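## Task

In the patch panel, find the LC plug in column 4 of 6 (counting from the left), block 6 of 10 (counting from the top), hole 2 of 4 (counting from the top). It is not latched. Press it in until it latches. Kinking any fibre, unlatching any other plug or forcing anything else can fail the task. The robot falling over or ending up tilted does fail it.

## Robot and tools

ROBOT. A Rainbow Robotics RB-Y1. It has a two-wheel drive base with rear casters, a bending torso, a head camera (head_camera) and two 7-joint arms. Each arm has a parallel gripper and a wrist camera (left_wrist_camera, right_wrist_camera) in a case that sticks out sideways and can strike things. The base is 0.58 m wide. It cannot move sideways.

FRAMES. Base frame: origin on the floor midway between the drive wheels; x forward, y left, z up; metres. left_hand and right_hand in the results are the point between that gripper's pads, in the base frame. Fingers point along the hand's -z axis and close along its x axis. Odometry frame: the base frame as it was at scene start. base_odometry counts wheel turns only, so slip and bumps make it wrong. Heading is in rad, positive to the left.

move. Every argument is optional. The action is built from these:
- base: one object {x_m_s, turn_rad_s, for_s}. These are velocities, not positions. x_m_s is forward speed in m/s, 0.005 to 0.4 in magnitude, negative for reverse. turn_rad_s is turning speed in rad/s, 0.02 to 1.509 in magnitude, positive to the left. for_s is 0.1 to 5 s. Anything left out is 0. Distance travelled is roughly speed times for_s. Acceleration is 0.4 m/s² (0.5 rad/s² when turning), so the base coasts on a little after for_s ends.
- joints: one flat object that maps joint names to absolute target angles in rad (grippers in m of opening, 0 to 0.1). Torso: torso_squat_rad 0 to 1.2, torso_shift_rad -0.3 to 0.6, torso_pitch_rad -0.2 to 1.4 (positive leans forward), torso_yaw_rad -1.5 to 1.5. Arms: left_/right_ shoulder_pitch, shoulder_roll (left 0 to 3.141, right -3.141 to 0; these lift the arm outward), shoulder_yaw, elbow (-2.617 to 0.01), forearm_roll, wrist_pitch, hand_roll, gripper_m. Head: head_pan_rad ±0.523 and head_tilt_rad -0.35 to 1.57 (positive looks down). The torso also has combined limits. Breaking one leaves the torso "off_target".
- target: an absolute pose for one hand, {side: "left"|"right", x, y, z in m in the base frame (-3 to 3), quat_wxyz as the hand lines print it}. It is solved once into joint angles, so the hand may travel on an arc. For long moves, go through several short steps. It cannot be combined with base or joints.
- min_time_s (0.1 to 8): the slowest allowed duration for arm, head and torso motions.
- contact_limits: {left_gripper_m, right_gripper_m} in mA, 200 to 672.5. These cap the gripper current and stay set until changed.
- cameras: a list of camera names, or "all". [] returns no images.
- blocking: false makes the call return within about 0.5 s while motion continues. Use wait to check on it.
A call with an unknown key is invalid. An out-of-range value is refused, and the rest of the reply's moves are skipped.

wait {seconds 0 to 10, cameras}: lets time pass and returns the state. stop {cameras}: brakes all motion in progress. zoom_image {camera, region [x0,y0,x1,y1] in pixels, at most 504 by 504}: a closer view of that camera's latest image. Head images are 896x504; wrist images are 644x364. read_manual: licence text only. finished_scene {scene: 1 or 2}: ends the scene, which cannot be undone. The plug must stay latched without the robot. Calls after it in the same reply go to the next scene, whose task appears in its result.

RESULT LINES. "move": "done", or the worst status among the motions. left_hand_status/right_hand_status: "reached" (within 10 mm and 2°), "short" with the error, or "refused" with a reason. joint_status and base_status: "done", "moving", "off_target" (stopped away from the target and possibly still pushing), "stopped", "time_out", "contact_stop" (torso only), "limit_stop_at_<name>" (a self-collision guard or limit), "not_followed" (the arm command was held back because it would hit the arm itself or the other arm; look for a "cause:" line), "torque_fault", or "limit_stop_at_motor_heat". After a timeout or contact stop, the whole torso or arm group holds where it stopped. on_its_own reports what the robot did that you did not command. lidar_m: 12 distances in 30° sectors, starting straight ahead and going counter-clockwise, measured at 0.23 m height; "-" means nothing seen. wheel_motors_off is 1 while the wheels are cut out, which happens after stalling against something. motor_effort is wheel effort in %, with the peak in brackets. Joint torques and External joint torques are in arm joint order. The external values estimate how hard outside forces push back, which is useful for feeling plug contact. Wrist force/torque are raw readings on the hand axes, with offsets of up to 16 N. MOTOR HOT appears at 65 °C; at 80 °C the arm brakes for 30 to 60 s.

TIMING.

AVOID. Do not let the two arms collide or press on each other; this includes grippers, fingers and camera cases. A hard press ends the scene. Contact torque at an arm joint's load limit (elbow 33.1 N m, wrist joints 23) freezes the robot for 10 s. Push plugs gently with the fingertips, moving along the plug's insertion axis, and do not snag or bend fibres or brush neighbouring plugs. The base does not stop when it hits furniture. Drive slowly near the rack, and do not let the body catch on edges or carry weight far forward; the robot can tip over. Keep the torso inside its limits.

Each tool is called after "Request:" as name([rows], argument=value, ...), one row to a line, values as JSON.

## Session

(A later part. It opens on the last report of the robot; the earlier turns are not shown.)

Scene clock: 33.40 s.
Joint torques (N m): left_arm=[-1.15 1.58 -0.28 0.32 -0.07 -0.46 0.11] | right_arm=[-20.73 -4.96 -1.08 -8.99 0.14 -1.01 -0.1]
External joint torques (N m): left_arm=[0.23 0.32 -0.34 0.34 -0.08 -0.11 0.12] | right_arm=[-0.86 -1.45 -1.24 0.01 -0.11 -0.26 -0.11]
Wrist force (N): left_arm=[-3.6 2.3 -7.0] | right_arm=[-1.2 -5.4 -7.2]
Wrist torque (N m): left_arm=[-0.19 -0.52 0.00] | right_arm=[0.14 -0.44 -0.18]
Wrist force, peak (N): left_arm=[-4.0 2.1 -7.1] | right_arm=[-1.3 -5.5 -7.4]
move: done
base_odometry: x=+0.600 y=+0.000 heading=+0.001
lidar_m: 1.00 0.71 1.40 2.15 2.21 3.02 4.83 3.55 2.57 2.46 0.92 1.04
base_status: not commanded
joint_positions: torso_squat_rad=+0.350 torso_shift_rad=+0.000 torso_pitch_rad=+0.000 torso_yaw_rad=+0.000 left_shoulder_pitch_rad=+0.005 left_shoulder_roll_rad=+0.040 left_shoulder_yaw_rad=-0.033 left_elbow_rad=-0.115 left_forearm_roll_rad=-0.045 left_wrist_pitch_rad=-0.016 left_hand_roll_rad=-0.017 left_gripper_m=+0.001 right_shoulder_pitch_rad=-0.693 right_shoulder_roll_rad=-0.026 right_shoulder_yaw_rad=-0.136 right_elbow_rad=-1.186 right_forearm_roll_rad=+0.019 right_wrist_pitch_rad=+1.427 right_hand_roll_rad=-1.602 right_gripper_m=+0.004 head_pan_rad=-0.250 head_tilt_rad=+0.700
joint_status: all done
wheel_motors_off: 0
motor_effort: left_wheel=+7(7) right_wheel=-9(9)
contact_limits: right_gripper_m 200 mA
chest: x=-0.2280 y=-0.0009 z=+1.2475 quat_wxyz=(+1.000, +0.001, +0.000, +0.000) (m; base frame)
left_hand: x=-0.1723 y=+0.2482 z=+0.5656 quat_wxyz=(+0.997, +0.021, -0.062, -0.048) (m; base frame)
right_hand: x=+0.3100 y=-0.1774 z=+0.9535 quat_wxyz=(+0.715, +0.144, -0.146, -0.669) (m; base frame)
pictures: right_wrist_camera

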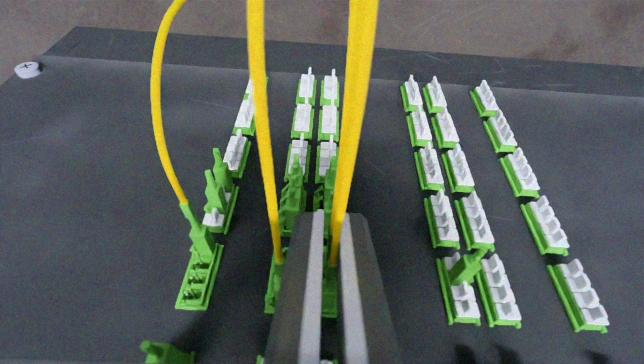

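Request:
move(target={"side":"right","x":0.3155,"y":-0.1772,"z":0.9533,"quat_wxyz":[0.715,0.143,-0.146,-0.669]}, min_time_s=1, cameras=[])

Request:
move(target={"side":"right","x":0.3185,"y":-0.177,"z":0.9535,"quat_wxyz":[0.715,0.143,-0.146,-0.669]}, min_time_s=1, cameras=["right_wrist_camera"])

Request:
zoom_image(camera="right_wrist_camera", region=[290, 200, 370, 320])

Request:
move(target={"side":"right","x":0.3205,"y":-0.177,"z":0.9535,"quat_wxyz":[0.715,0.143,-0.146,-0.669]}, min_time_s=1, cameras=["right_wrist_camera"])

Request:
zoom_image(camera="right_wrist_camera", region=[290, 200, 370, 320])

Scene clock: 35.33 s.
Joint torques (N m): left_arm=[-1.11 1.44 -0.63 0.3 -0.14 -0.51 0.08] | right_arm=[-21.99 -5.4 -1.19 -9.93 0.28 -1.81 -0.08]
External joint torques (N m): left_arm=[0.27 0.19 -0.7 0.32 -0.15 -0.16 0.09] | right_arm=[-1.83 -1.68 -1.33 -0.92 0.03 -1.06 -0.08]
Wrist force (N): left_arm=[-3.7 1.6 -6.6] | right_arm=[-1.7 -9.1 -6.1]
Wrist torque (N m): left_arm=[-0.12 -0.54 0.02] | right_arm=[-0.02 -0.40 -0.20]
Wrist force, peak (N): left_arm=[-4.0 1.8 -7.5] | right_arm=[-2.0 -9.6 -6.3]
move: done
base_odometry: x=+0.600 y=+0.000 heading=+0.001
lidar_m: 1.00 0.70 1.41 2.14 2.23 3.01 4.83 3.56 2.57 2.45 0.93 1.04
base_status: not commanded
joint_positions: torso_squat_rad=+0.350 torso_shift_rad=+0.000 torso_pitch_rad=+0.000 torso_yaw_rad=+0.000 left_shoulder_pitch_rad=+0.005 left_shoulder_roll_rad=+0.040 left_shoulder_yaw_rad=-0.033 left_elbow_rad=-0.115 left_forearm_roll_rad=-0.045 left_wrist_pitch_rad=-0.016 left_hand_roll_rad=-0.017 left_gripper_m=+0.001 right_shoulder_pitch_rad=-0.716 right_shoulder_roll_rad=-0.031 right_shoulder_yaw_rad=-0.141 right_elbow_rad=-1.145 right_forearm_roll_rad=+0.017 right_wrist_pitch_rad=+1.410 right_hand_roll_rad=-1.604 right_gripper_m=+0.004 head_pan_rad=-0.250 head_tilt_rad=+0.700
joint_status: all done
wheel_motors_off: 0
motor_effort: left_wheel=+7(7) right_wheel=-8(9)
contact_limits: right_gripper_m 200 mA
chest: x=-0.2280 y=-0.0009 z=+1.2475 quat_wxyz=(+1.000, +0.001, +0.000, +0.000) (m; base frame)
left_hand: x=-0.1723 y=+0.2482 z=+0.5656 quat_wxyz=(+0.997, +0.021, -0.062, -0.048) (m; base frame)
right_hand: x=+0.3147 y=-0.1770 z=+0.9530 quat_wxyz=(+0.715, +0.143, -0.146, -0.669) (m; base frame)
right_hand_status: reached (checked arc, planned for 1.0 s): 1 mm and 0.0 deg off.
pictures: none
No camera images: "cameras" was empty.

Scene clock: 36.67 s.
Joint torques (N m): left_arm=[-1.3 1.43 -0.39 0.18 -0.04 -0.46 0.14] | right_arm=[-23.26 -5.87 -1.17 -10.42 0.23 -2.61 -0.09]
External joint torques (N m): left_arm=[0.08 0.18 -0.46 0.2 -0.05 -0.1 0.15] | right_arm=[-2.91 -2.01 -1.31 -1.4 -0.02 -1.86 -0.09]
Wrist force (N): left_arm=[-3.6 2.2 -6.7] | right_arm=[-1.2 -11.7 -5.0]
Wrist torque (N m): left_arm=[-0.18 -0.52 0.00] | right_arm=[-0.03 -0.41 -0.19]
Wrist force, peak (N): left_arm=[-4.3 2.2 -7.3] | right_arm=[-1.8 -10.8 -8.0]
move: done
base_odometry: x=+0.600 y=+0.000 heading=+0.001
lidar_m: 1.00 0.71 1.42 2.15 2.23 3.02 4.82 3.56 2.56 2.46 0.92 1.04
base_status: not commanded
joint_positions: torso_squat_rad=+0.350 torso_shift_rad=+0.000 torso_pitch_rad=+0.000 torso_yaw_rad=+0.000 left_shoulder_pitch_rad=+0.005 left_shoulder_roll_rad=+0.040 left_shoulder_yaw_rad=-0.033 left_elbow_rad=-0.115 left_forearm_roll_rad=-0.045 left_wrist_pitch_rad=-0.016 left_hand_roll_rad=-0.017 left_gripper_m=+0.001 right_shoulder_pitch_rad=-0.731 right_shoulder_roll_rad=-0.034 right_shoulder_yaw_rad=-0.144 right_elbow_rad=-1.118 right_forearm_roll_rad=+0.015 right_wrist_pitch_rad=+1.400 right_hand_roll_rad=-1.605 right_gripper_m=+0.004 head_pan_rad=-0.250 head_tilt_rad=+0.700
joint_status: all done
wheel_motors_off: 0
motor_effort: left_wheel=+7(7) right_wheel=-7(9)
contact_limits: right_gripper_m 200 mA
chest: x=-0.2280 y=-0.0009 z=+1.2475 quat_wxyz=(+1.000, +0.001, +0.000, +0.000) (m; base frame)
left_hand: x=-0.1724 y=+0.2482 z=+0.5656 quat_wxyz=(+0.997, +0.021, -0.062, -0.048) (m; base frame)
right_hand: x=+0.3178 y=-0.1768 z=+0.9528 quat_wxyz=(+0.715, +0.143, -0.145, -0.669) (m; base frame)
right_hand_status: reached (checked arc, planned for 1.0 s): 1 mm and 0.1 deg off.
pictures: right_wrist_camera

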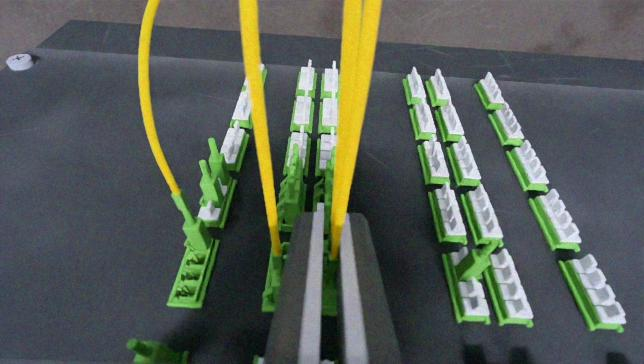

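Scaled by 4.200 from the camera's 644x364 image, which has a finer 1265x715 frame.

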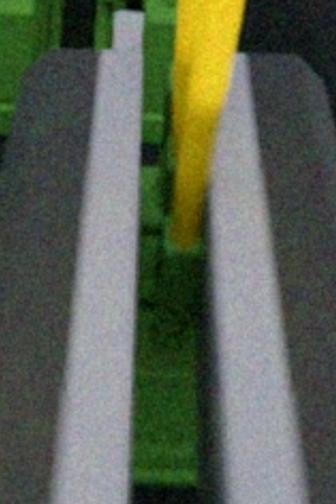

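Scene clock: 38.00 s.
Joint torques (N m): left_arm=[-1.18 1.68 -0.61 0.29 -0.18 -0.48 0.12] | right_arm=[-25.77 -7 -1.47 -11.73 0.59 -5.02 -0.12]
External joint torques (N m): left_arm=[0.21 0.43 -0.68 0.31 -0.19 -0.13 0.13] | right_arm=[-5.29 -3.05 -1.6 -2.71 0.34 -4.27 -0.12]
Wrist force (N): left_arm=[-3.4 2.2 -6.8] | right_arm=[-2.1 -22.1 4.1]
Wrist torque (N m): left_arm=[-0.18 -0.51 0.02] | right_arm=[-0.26 -0.39 -0.16]
Wrist force, peak (N): left_arm=[-4.0 2.5 -7.0] | right_arm=[-1.7 -22.5 3.5]
move: done
base_odometry: x=+0.600 y=+0.000 heading=+0.001
lidar_m: 0.99 0.71 1.41 2.16 2.23 3.02 4.83 3.55 2.55 2.45 0.93 1.05
base_status: not commanded
joint_positions: torso_squat_rad=+0.350 torso_shift_rad=+0.000 torso_pitch_rad=+0.000 torso_yaw_rad=+0.000 left_shoulder_pitch_rad=+0.005 left_shoulder_roll_rad=+0.040 left_shoulder_yaw_rad=-0.033 left_elbow_rad=-0.115 left_forearm_roll_rad=-0.045 left_wrist_pitch_rad=-0.016 left_hand_roll_rad=-0.017 left_gripper_m=+0.001 right_shoulder_pitch_rad=-0.741 right_shoulder_roll_rad=-0.037 right_shoulder_yaw_rad=-0.146 right_elbow_rad=-1.100 right_forearm_roll_rad=+0.013 right_wrist_pitch_rad=+1.393 right_hand_roll_rad=-1.606 right_gripper_m=+0.004 head_pan_rad=-0.250 head_tilt_rad=+0.700
joint_status: all done
wheel_motors_off: 0
motor_effort: left_wheel=+7(7) right_wheel=-4(9)
contact_limits: right_gripper_m 200 mA
chest: x=-0.2281 y=-0.0009 z=+1.2475 quat_wxyz=(+1.000, +0.001, +0.000, +0.000) (m; base frame)
left_hand: x=-0.1724 y=+0.2482 z=+0.5657 quat_wxyz=(+0.997, +0.021, -0.062, -0.048) (m; base frame)
right_hand: x=+0.3193 y=-0.1768 z=+0.9524 quat_wxyz=(+0.715, +0.142, -0.145, -0.669) (m; base frame)
right_hand_status: reached (checked arc, planned for 1.0 s): 2 mm and 0.2 deg off.
pictures: right_wrist_camera

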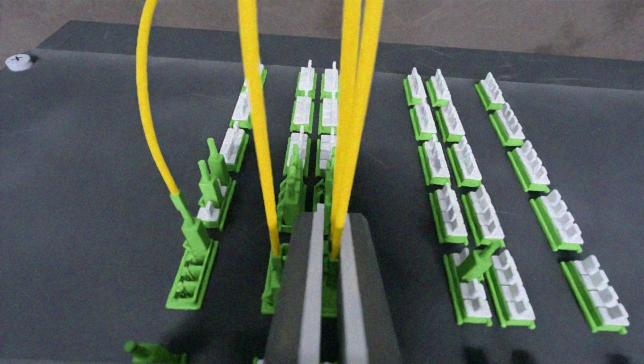

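Scaled by 4.200 from the camera's 644x364 image, which has a finer 1265x715 frame.

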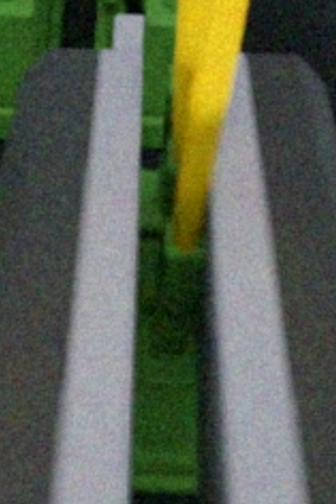

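Request:
move(target={"side":"right","x":0.322,"y":-0.177,"z":0.9545,"quat_wxyz":[0.715,0.143,-0.146,-0.669]}, min_time_s=1, cameras=["right_wrist_camera"])

Request:
zoom_image(camera="right_wrist_camera", region=[290, 200, 370, 320])

Request:
move(target={"side":"right","x":0.311,"y":-0.1775,"z":0.9533,"quat_wxyz":[0.715,0.143,-0.146,-0.669]}, min_time_s=1, cameras=["right_wrist_camera"])

Request:
move(joints={"right_gripper_m":0.007}, cameras=["right_wrist_camera"])

Request:
zoom_image(camera="right_wrist_camera", region=[290, 200, 370, 320])

Scene clock: 40.03 s.
Joint torques (N m): left_arm=[-1.29 1.29 -0.47 0.23 -0.15 -0.55 0.1] | right_arm=[-25.41 -7.37 -1.54 -11.96 0.7 -3.32 -0.04]
External joint torques (N m): left_arm=[0.1 0.03 -0.54 0.25 -0.16 -0.19 0.11] | right_arm=[-4.84 -3.34 -1.66 -2.93 0.45 -2.57 -0.05]
Wrist force (N): left_arm=[-4.1 2.0 -6.7] | right_arm=[-3.1 -14.4 -6.7]
Wrist torque (N m): left_arm=[-0.14 -0.59 0.02] | right_arm=[-0.12 -0.36 -0.17]
Wrist force, peak (N): left_arm=[-4.0 2.1 -7.9] | right_arm=[-2.3 -23.2 3.9]
move: done
base_odometry: x=+0.600 y=+0.000 heading=+0.001
lidar_m: 1.00 0.72 1.41 2.15 2.23 3.03 4.81 3.56 2.56 2.46 0.93 1.05
base_status: not commanded
joint_positions: torso_squat_rad=+0.350 torso_shift_rad=+0.000 torso_pitch_rad=+0.000 torso_yaw_rad=+0.000 left_shoulder_pitch_rad=+0.005 left_shoulder_roll_rad=+0.040 left_shoulder_yaw_rad=-0.033 left_elbow_rad=-0.115 left_forearm_roll_rad=-0.045 left_wrist_pitch_rad=-0.016 left_hand_roll_rad=-0.017 left_gripper_m=+0.001 right_shoulder_pitch_rad=-0.749 right_shoulder_roll_rad=-0.039 right_shoulder_yaw_rad=-0.147 right_elbow_rad=-1.089 right_forearm_roll_rad=+0.012 right_wrist_pitch_rad=+1.389 right_hand_roll_rad=-1.606 right_gripper_m=+0.005 head_pan_rad=-0.250 head_tilt_rad=+0.700
joint_status: all done
wheel_motors_off: 0
motor_effort: left_wheel=+8(8) right_wheel=-8(8)
contact_limits: right_gripper_m 200 mA
chest: x=-0.2281 y=-0.0009 z=+1.2475 quat_wxyz=(+1.000, +0.001, +0.000, +0.000) (m; base frame)
left_hand: x=-0.1724 y=+0.2482 z=+0.5656 quat_wxyz=(+0.997, +0.021, -0.062, -0.048) (m; base frame)
right_hand: x=+0.3211 y=-0.1766 z=+0.9533 quat_wxyz=(+0.715, +0.142, -0.145, -0.669) (m; base frame)
right_hand_status: reached (checked arc, planned for 1.0 s): 2 mm and 0.2 deg off.
pictures: right_wrist_camera

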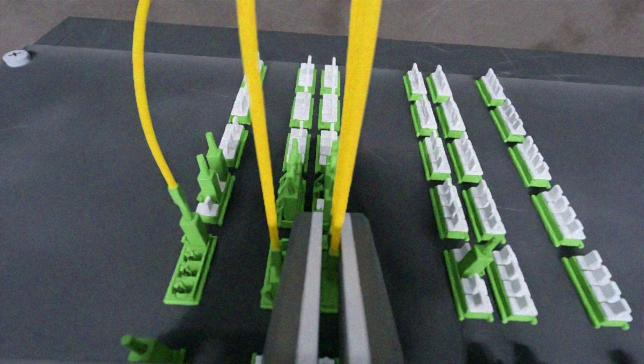

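Scaled by 4.200 from the camera's 644x364 image, which has a finer 1265x715 frame.

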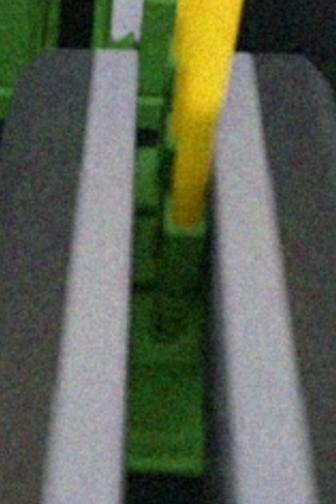

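Scene clock: 41.37 s.
Joint torques (N m): left_arm=[-1.02 1.87 -0.27 0.2 -0.07 -0.6 0.12] | right_arm=[-18.11 -2.48 0.51 -10.04 0.59 -0.69 0.32]
External joint torques (N m): left_arm=[0.36 0.62 -0.34 0.23 -0.08 -0.25 0.13] | right_arm=[1.92 1.16 0.35 -1.04 0.35 0.05 0.31]
Wrist force (N): left_arm=[-3.4 2.2 -6.5] | right_arm=[-1.3 -5.3 -7.3]
Wrist torque (N m): left_arm=[-0.19 -0.49 0.02] | right_arm=[0.13 -0.41 -0.19]
Wrist force, peak (N): left_arm=[-3.8 2.1 -7.4] | right_arm=[-2.9 -14.7 -6.8]
move: done
base_odometry: x=+0.600 y=+0.000 heading=+0.001
lidar_m: 1.00 0.71 1.41 2.15 2.24 3.01 4.83 3.56 2.58 2.46 0.92 1.05
base_status: not commanded
joint_positions: torso_squat_rad=+0.350 torso_shift_rad=+0.000 torso_pitch_rad=+0.000 torso_yaw_rad=+0.000 left_shoulder_pitch_rad=+0.005 left_shoulder_roll_rad=+0.040 left_shoulder_yaw_rad=-0.033 left_elbow_rad=-0.115 left_forearm_roll_rad=-0.045 left_wrist_pitch_rad=-0.016 left_hand_roll_rad=-0.017 left_gripper_m=+0.001 right_shoulder_pitch_rad=-0.705 right_shoulder_roll_rad=-0.029 right_shoulder_yaw_rad=-0.139 right_elbow_rad=-1.164 right_forearm_roll_rad=+0.018 right_wrist_pitch_rad=+1.423 right_hand_roll_rad=-1.603 right_gripper_m=+0.004 head_pan_rad=-0.250 head_tilt_rad=+0.700
joint_status: all done
wheel_motors_off: 0
motor_effort: left_wheel=+8(8) right_wheel=-7(9)
contact_limits: right_gripper_m 200 mA
chest: x=-0.2280 y=-0.0009 z=+1.2475 quat_wxyz=(+1.000, +0.001, +0.000, +0.000) (m; base frame)
left_hand: x=-0.1724 y=+0.2482 z=+0.5656 quat_wxyz=(+0.997, +0.021, -0.062, -0.048) (m; base frame)
right_hand: x=+0.3116 y=-0.1775 z=+0.9530 quat_wxyz=(+0.715, +0.142, -0.144, -0.669) (m; base frame)
right_hand_status: reached (checked arc, planned for 1.0 s): 1 mm and 0.2 deg off.
pictures: right_wrist_camera

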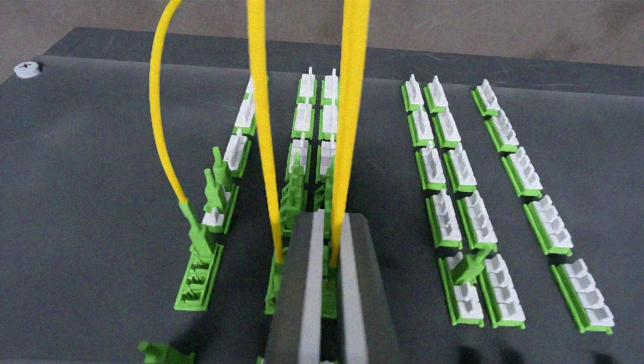

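Scene clock: 41.80 s.
Joint torques (N m): left_arm=[-1.16 1.57 -0.63 0.25 -0.15 -0.47 0.2] | right_arm=[-18.11 -2.39 0.44 -9.73 0.47 -0.59 0.31]
External joint torques (N m): left_arm=[0.22 0.32 -0.7 0.27 -0.16 -0.11 0.2] | right_arm=[1.91 1.24 0.28 -0.74 0.23 0.15 0.31]
Wrist force (N): left_arm=[-3.8 2.1 -6.5] | right_arm=[-0.8 -5.1 -7.4]
Wrist torque (N m): left_arm=[-0.17 -0.56 0.03] | right_arm=[0.10 -0.40 -0.19]
Wrist force, peak (N): left_arm=[-4.3 2.3 -6.8] | right_arm=[-1.1 -5.3 -7.4]
move: done
base_odometry: x=+0.600 y=+0.000 heading=+0.001
lidar_m: 1.00 0.71 1.41 2.15 2.23 3.01 4.82 3.57 2.57 2.45 0.93 1.05
base_status: not commanded
joint_positions: torso_squat_rad=+0.350 torso_shift_rad=+0.000 torso_pitch_rad=+0.000 torso_yaw_rad=+0.000 left_shoulder_pitch_rad=+0.005 left_shoulder_roll_rad=+0.040 left_shoulder_yaw_rad=-0.033 left_elbow_rad=-0.115 left_forearm_roll_rad=-0.045 left_wrist_pitch_rad=-0.016 left_hand_roll_rad=-0.017 left_gripper_m=+0.001 right_shoulder_pitch_rad=-0.705 right_shoulder_roll_rad=-0.029 right_shoulder_yaw_rad=-0.139 right_elbow_rad=-1.164 right_forearm_roll_rad=+0.018 right_wrist_pitch_rad=+1.423 right_hand_roll_rad=-1.603 right_gripper_m=+0.007 head_pan_rad=-0.250 head_tilt_rad=+0.700
joint_status: all done
wheel_motors_off: 0
motor_effort: left_wheel=+8(8) right_wheel=-5(7)
contact_limits: right_gripper_m 200 mA
chest: x=-0.2280 y=-0.0009 z=+1.2475 quat_wxyz=(+1.000, +0.001, +0.000, +0.000) (m; base frame)
left_hand: x=-0.1724 y=+0.2482 z=+0.5656 quat_wxyz=(+0.997, +0.021, -0.062, -0.048) (m; base frame)
right_hand: x=+0.3116 y=-0.1775 z=+0.9530 quat_wxyz=(+0.715, +0.142, -0.144, -0.669) (m; base frame)
pictures: right_wrist_camera

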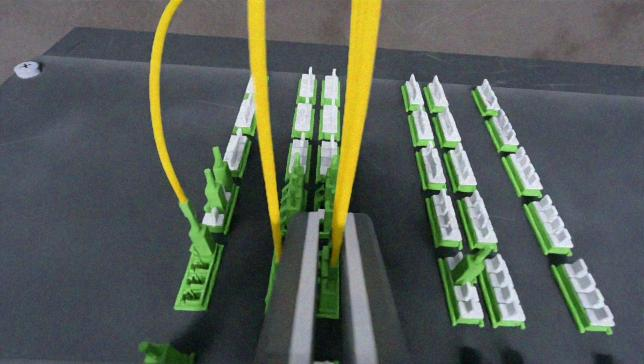

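Scaled by 4.200 from the camera's 644x364 image, which has a finer 1265x715 frame.

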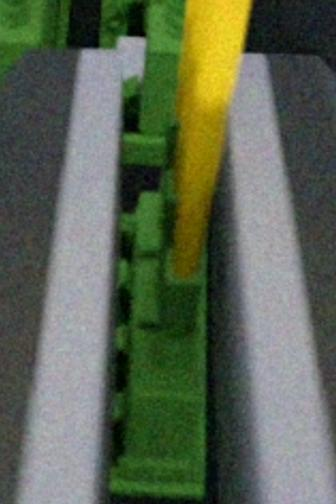

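Request:
move(target={"side":"right","x":0.283,"y":-0.1788,"z":0.955,"quat_wxyz":[0.715,0.143,-0.146,-0.669]}, min_time_s=1.5, cameras=["right_wrist_camera"])

Request:
zoom_image(camera="right_wrist_camera", region=[290, 200, 370, 320])

Request:
move(target={"side":"right","x":0.279,"y":-0.18,"z":1.01,"quat_wxyz":[0.715,0.143,-0.146,-0.669]}, min_time_s=1.5, cameras=["right_wrist_camera"])

Request:
zoom_image(camera="right_wrist_camera", region=[310, 170, 370, 250])

Scene clock: 45.93 s.
Joint torques (N m): left_arm=[-1.37 1.33 -0.45 0.22 -0.08 -0.52 0.17] | right_arm=[-16.77 -1.19 0.89 -9.98 0.4 -0.72 0.38]
External joint torques (N m): left_arm=[0.02 0.08 -0.52 0.24 -0.08 -0.17 0.17] | right_arm=[1.59 1.31 0.61 -1.1 0.17 0.02 0.37]
Wrist force (N): left_arm=[-3.6 2.1 -7.3] | right_arm=[-1.4 -5.4 -7.0]
Wrist torque (N m): left_arm=[-0.18 -0.53 0.03] | right_arm=[0.13 -0.48 -0.22]
Wrist force, peak (N): left_arm=[-3.9 1.9 -7.6] | right_arm=[-1.3 -5.4 -7.7]
move: done
base_odometry: x=+0.600 y=+0.000 heading=+0.001
lidar_m: 0.99 0.72 1.39 2.15 2.22 3.02 4.83 3.55 2.57 2.46 0.92 1.05
base_status: not commanded
joint_positions: torso_squat_rad=+0.350 torso_shift_rad=+0.000 torso_pitch_rad=+0.000 torso_yaw_rad=+0.000 left_shoulder_pitch_rad=+0.005 left_shoulder_roll_rad=+0.040 left_shoulder_yaw_rad=-0.033 left_elbow_rad=-0.115 left_forearm_roll_rad=-0.045 left_wrist_pitch_rad=-0.016 left_hand_roll_rad=-0.017 left_gripper_m=+0.001 right_shoulder_pitch_rad=-0.583 right_shoulder_roll_rad=-0.002 right_shoulder_yaw_rad=-0.112 right_elbow_rad=-1.374 right_forearm_roll_rad=+0.033 right_wrist_pitch_rad=+1.513 right_hand_roll_rad=-1.592 right_gripper_m=+0.007 head_pan_rad=-0.250 head_tilt_rad=+0.700
joint_status: all done
wheel_motors_off: 0
motor_effort: left_wheel=+7(8) right_wheel=-5(8)
contact_limits: right_gripper_m 200 mA
chest: x=-0.2280 y=-0.0009 z=+1.2475 quat_wxyz=(+1.000, +0.001, +0.000, +0.000) (m; base frame)
left_hand: x=-0.1724 y=+0.2482 z=+0.5656 quat_wxyz=(+0.997, +0.021, -0.062, -0.048) (m; base frame)
right_hand: x=+0.2831 y=-0.1790 z=+0.9551 quat_wxyz=(+0.715, +0.142, -0.145, -0.669) (m; base frame)
right_hand_status: reached (checked arc, planned for 1.5 s): 0 mm and 0.1 deg off.
pictures: right_wrist_camera

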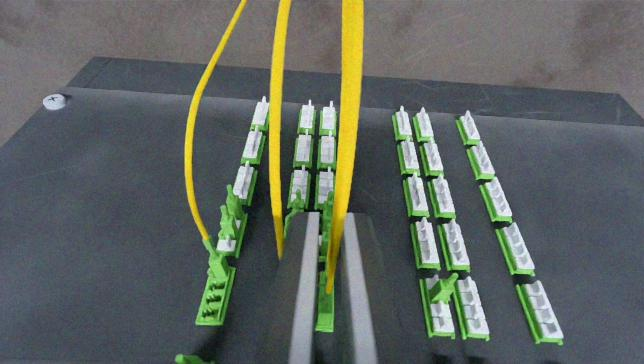

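Scaled by 4.200 from the camera's 644x364 image, which has a finer 1265x715 frame.

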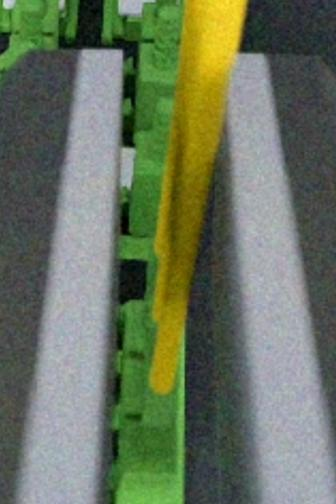

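Scene clock: 47.77 s.
Joint torques (N m): left_arm=[-1.16 1.57 -0.34 0.21 -0.01 -0.62 0.18] | right_arm=[-19.51 -4.11 -0.95 -9.29 0 -0.61 0.34]
External joint torques (N m): left_arm=[0.22 0.32 -0.41 0.24 -0.02 -0.27 0.18] | right_arm=[-0.87 -1.19 -1.18 -0.84 -0.21 0.14 0.33]
Wrist force (N): left_arm=[-4.1 2.4 -7.0] | right_arm=[-1.4 -5.3 -7.4]
Wrist torque (N m): left_arm=[-0.20 -0.58 0.00] | right_arm=[0.14 -0.50 -0.20]
Wrist force, peak (N): left_arm=[-4.0 2.2 -7.4] | right_arm=[-1.2 -5.6 -7.5]
move: done
base_odometry: x=+0.600 y=+0.000 heading=+0.001
lidar_m: 1.00 0.71 1.40 2.15 2.22 3.02 4.82 3.55 2.56 2.46 0.92 1.05
base_status: not commanded
joint_positions: torso_squat_rad=+0.350 torso_shift_rad=+0.000 torso_pitch_rad=+0.000 torso_yaw_rad=+0.000 left_shoulder_pitch_rad=+0.005 left_shoulder_roll_rad=+0.040 left_shoulder_yaw_rad=-0.033 left_elbow_rad=-0.115 left_forearm_roll_rad=-0.045 left_wrist_pitch_rad=-0.016 left_hand_roll_rad=-0.017 left_gripper_m=+0.001 right_shoulder_pitch_rad=-0.637 right_shoulder_roll_rad=-0.013 right_shoulder_yaw_rad=-0.125 right_elbow_rad=-1.507 right_forearm_roll_rad=+0.027 right_wrist_pitch_rad=+1.696 right_hand_roll_rad=-1.590 right_gripper_m=+0.007 head_pan_rad=-0.250 head_tilt_rad=+0.700
joint_status: all done
wheel_motors_off: 0
motor_effort: left_wheel=+8(8) right_wheel=-7(9)
contact_limits: right_gripper_m 200 mA
chest: x=-0.2280 y=-0.0009 z=+1.2475 quat_wxyz=(+1.000, +0.001, +0.000, +0.000) (m; base frame)
left_hand: x=-0.1724 y=+0.2482 z=+0.5656 quat_wxyz=(+0.997, +0.021, -0.062, -0.048) (m; base frame)
right_hand: x=+0.2793 y=-0.1798 z=+1.0092 quat_wxyz=(+0.715, +0.143, -0.146, -0.669) (m; base frame)
right_hand_status: reached (checked arc, planned for 1.5 s): 1 mm and 0.1 deg off.
pictures: right_wrist_camera

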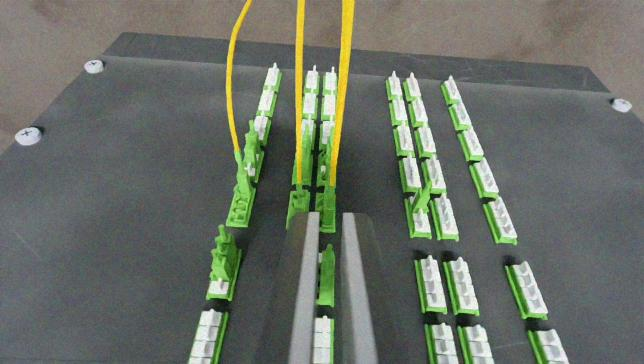

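Scaled by 6.300 from the camera's 644x364 image, which has a finer 1265x715 frame.

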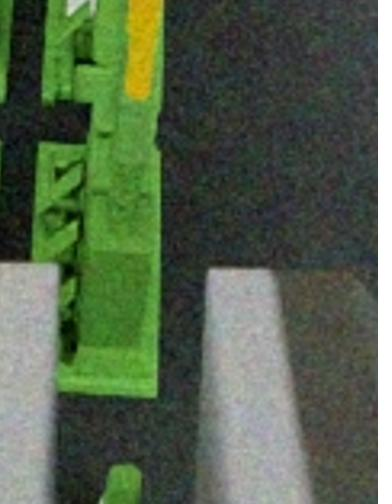

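Request:
move(joints={"right_gripper_m":0.0085}, cameras=[])

Request:
move(target={"side":"right","x":0.289,"y":-0.179,"z":0.983,"quat_wxyz":[0.715,0.143,-0.146,-0.669]}, min_time_s=1.5, cameras=["right_wrist_camera"])

Request:
zoom_image(camera="right_wrist_camera", region=[305, 205, 365, 275])

Scene clock: 48.97 s.
Joint torques (N m): left_arm=[-1.09 1.39 -0.47 0.31 -0.09 -0.55 0.16] | right_arm=[-19.4 -4.26 -0.85 -9.35 0.02 -0.64 0.37]
External joint torques (N m): left_arm=[0.3 0.14 -0.54 0.33 -0.09 -0.19 0.16] | right_arm=[-0.76 -1.34 -1.08 -0.9 -0.2 0.11 0.37]
Wrist force (N): left_arm=[-4.3 1.8 -7.1] | right_arm=[-1.5 -5.3 -7.2]
Wrist torque (N m): left_arm=[-0.14 -0.60 0.01] | right_arm=[0.14 -0.49 -0.21]
Wrist force, peak (N): left_arm=[-4.3 1.8 -7.1] | right_arm=[-1.4 -5.7 -7.3]
move: done
base_odometry: x=+0.600 y=+0.000 heading=+0.001
lidar_m: 1.00 0.71 1.42 2.15 2.23 3.02 4.82 3.56 2.57 2.46 0.93 1.05
base_status: not commanded
joint_positions: torso_squat_rad=+0.350 torso_shift_rad=+0.000 torso_pitch_rad=+0.000 torso_yaw_rad=+0.000 left_shoulder_pitch_rad=+0.005 left_shoulder_roll_rad=+0.040 left_shoulder_yaw_rad=-0.033 left_elbow_rad=-0.115 left_forearm_roll_rad=-0.045 left_wrist_pitch_rad=-0.016 left_hand_roll_rad=-0.017 left_gripper_m=+0.001 right_shoulder_pitch_rad=-0.637 right_shoulder_roll_rad=-0.013 right_shoulder_yaw_rad=-0.125 right_elbow_rad=-1.507 right_forearm_roll_rad=+0.027 right_wrist_pitch_rad=+1.696 right_hand_roll_rad=-1.590 right_gripper_m=+0.008 head_pan_rad=-0.250 head_tilt_rad=+0.700
joint_status: all done
wheel_motors_off: 0
motor_effort: left_wheel=+7(8) right_wheel=-5(9)
contact_limits: right_gripper_m 200 mA
chest: x=-0.2280 y=-0.0009 z=+1.2475 quat_wxyz=(+1.000, +0.001, +0.000, +0.000) (m; base frame)
left_hand: x=-0.1724 y=+0.2482 z=+0.5656 quat_wxyz=(+0.997, +0.021, -0.062, -0.048) (m; base frame)
right_hand: x=+0.2793 y=-0.1798 z=+1.0092 quat_wxyz=(+0.715, +0.143, -0.146, -0.669) (m; base frame)
pictures: none
No camera images: "cameras" was empty.

Scene clock: 50.80 s.
Joint torques (N m): left_arm=[-1.28 1.28 -0.25 0.26 -0.16 -0.43 0.17] | right_arm=[-17.13 -1.9 0.82 -8.66 0.21 -1.04 -0.14]
External joint torques (N m): left_arm=[0.1 0.03 -0.32 0.28 -0.17 -0.08 0.18] | right_arm=[1.76 1.05 0.59 0.08 -0.01 -0.28 -0.14]
Wrist force (N): left_arm=[-3.7 2.1 -7.0] | right_arm=[-1.4 -5.1 -7.3]
Wrist torque (N m): left_arm=[-0.16 -0.53 0.02] | right_arm=[0.07 -0.46 -0.19]
Wrist force, peak (N): left_arm=[-4.1 2.0 -7.5] | right_arm=[-1.3 -5.6 -7.4]
move: done
base_odometry: x=+0.600 y=+0.000 heading=+0.001
lidar_m: 0.99 0.71 1.41 2.15 2.24 3.01 4.83 3.55 2.57 2.46 0.93 1.04
base_status: not commanded
joint_positions: torso_squat_rad=+0.350 torso_shift_rad=+0.000 torso_pitch_rad=+0.000 torso_yaw_rad=+0.000 left_shoulder_pitch_rad=+0.005 left_shoulder_roll_rad=+0.040 left_shoulder_yaw_rad=-0.033 left_elbow_rad=-0.115 left_forearm_roll_rad=-0.045 left_wrist_pitch_rad=-0.016 left_hand_roll_rad=-0.017 left_gripper_m=+0.001 right_shoulder_pitch_rad=-0.634 right_shoulder_roll_rad=-0.013 right_shoulder_yaw_rad=-0.124 right_elbow_rad=-1.403 right_forearm_roll_rad=+0.027 right_wrist_pitch_rad=+1.588 right_hand_roll_rad=-1.593 right_gripper_m=+0.008 head_pan_rad=-0.250 head_tilt_rad=+0.700
joint_status: all done
wheel_motors_off: 0
motor_effort: left_wheel=+8(8) right_wheel=-5(10)
contact_limits: right_gripper_m 200 mA
chest: x=-0.2280 y=-0.0009 z=+1.2475 quat_wxyz=(+1.000, +0.001, +0.000, +0.000) (m; base frame)
left_hand: x=-0.1724 y=+0.2482 z=+0.5656 quat_wxyz=(+0.997, +0.021, -0.062, -0.048) (m; base frame)
right_hand: x=+0.2889 y=-0.1791 z=+0.9832 quat_wxyz=(+0.715, +0.143, -0.146, -0.669) (m; base frame)
right_hand_status: reached (checked arc, planned for 1.5 s): 0 mm and 0.0 deg off.
pictures: right_wrist_camera

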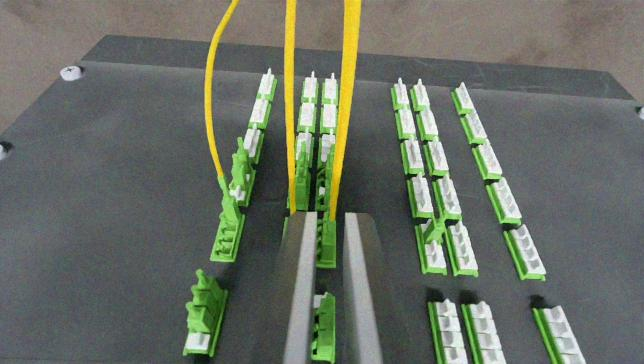

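Scaled by 7.200 from the camera's 644x364 image, which has a finer 1265x715 frame.

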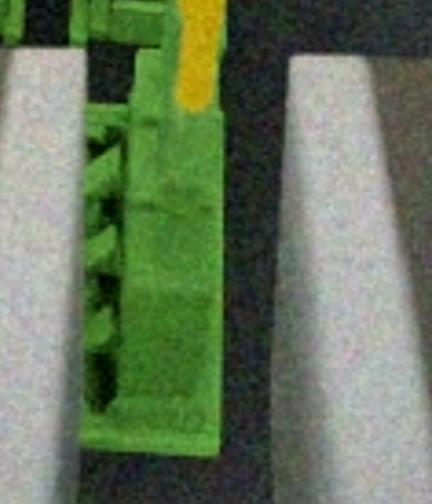

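Request:
move(target={"side":"right","x":0.255,"y":-0.185,"z":1.05,"quat_wxyz":[0.715,0.143,-0.146,-0.669]}, min_time_s=1, cameras=["right_wrist_camera"])

Request:
zoom_image(camera="right_wrist_camera", region=[270, 120, 370, 240])

Scene clock: 52.57 s.
Joint torques (N m): left_arm=[-1.3 1.54 -0.68 0.25 -0.23 -0.61 0.05] | right_arm=[-16.39 -3.88 -0.78 -8.46 0.15 -0.88 0.27]
External joint torques (N m): left_arm=[0.08 0.29 -0.75 0.27 -0.24 -0.26 0.06] | right_arm=[1.5 -1.01 -1 -0.72 -0.04 -0.13 0.26]
Wrist force (N): left_arm=[-3.4 1.6 -6.9] | right_arm=[-1.3 -5.6 -7.3]
Wrist torque (N m): left_arm=[-0.16 -0.47 0.03] | right_arm=[0.18 -0.47 -0.17]
Wrist force, peak (N): left_arm=[-4.4 2.0 -7.1] | right_arm=[-1.0 -5.8 -7.7]
move: done
base_odometry: x=+0.600 y=+0.000 heading=+0.001
lidar_m: 0.99 0.71 1.40 2.15 2.23 3.01 4.81 3.55 2.56 2.45 0.93 1.05
base_status: not commanded
joint_positions: torso_squat_rad=+0.350 torso_shift_rad=+0.000 torso_pitch_rad=+0.000 torso_yaw_rad=+0.000 left_shoulder_pitch_rad=+0.005 left_shoulder_roll_rad=+0.040 left_shoulder_yaw_rad=-0.033 left_elbow_rad=-0.115 left_forearm_roll_rad=-0.045 left_wrist_pitch_rad=-0.016 left_hand_roll_rad=-0.017 left_gripper_m=+0.001 right_shoulder_pitch_rad=-0.629 right_shoulder_roll_rad=-0.016 right_shoulder_yaw_rad=-0.128 right_elbow_rad=-1.701 right_forearm_roll_rad=+0.025 right_wrist_pitch_rad=+1.882 right_hand_roll_rad=-1.579 right_gripper_m=+0.008 head_pan_rad=-0.250 head_tilt_rad=+0.700
joint_status: all done
wheel_motors_off: 0
motor_effort: left_wheel=+7(8) right_wheel=-8(10)
contact_limits: right_gripper_m 200 mA
chest: x=-0.2280 y=-0.0009 z=+1.2475 quat_wxyz=(+1.000, +0.001, +0.000, +0.000) (m; base frame)
left_hand: x=-0.1724 y=+0.2482 z=+0.5656 quat_wxyz=(+0.997, +0.021, -0.062, -0.048) (m; base frame)
right_hand: x=+0.2551 y=-0.1848 z=+1.0499 quat_wxyz=(+0.715, +0.143, -0.146, -0.669) (m; base frame)
right_hand_status: reached (checked arc, planned for 1.0 s): 0 mm and 0.0 deg off.
pictures: right_wrist_camera

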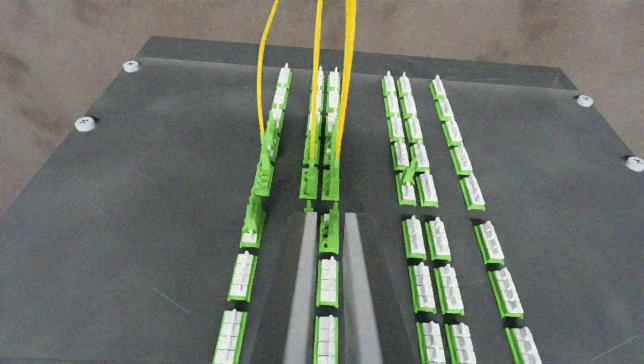

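Scaled by 4.200 from the camera's 644x364 image, which has a finer 1265x715 frame.

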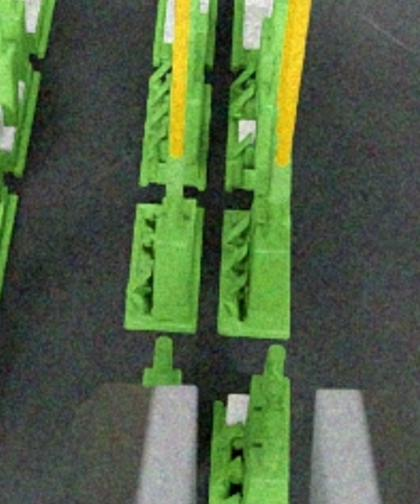

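Request:
finished_scene(scene=2)

The scene is finished: the task was done.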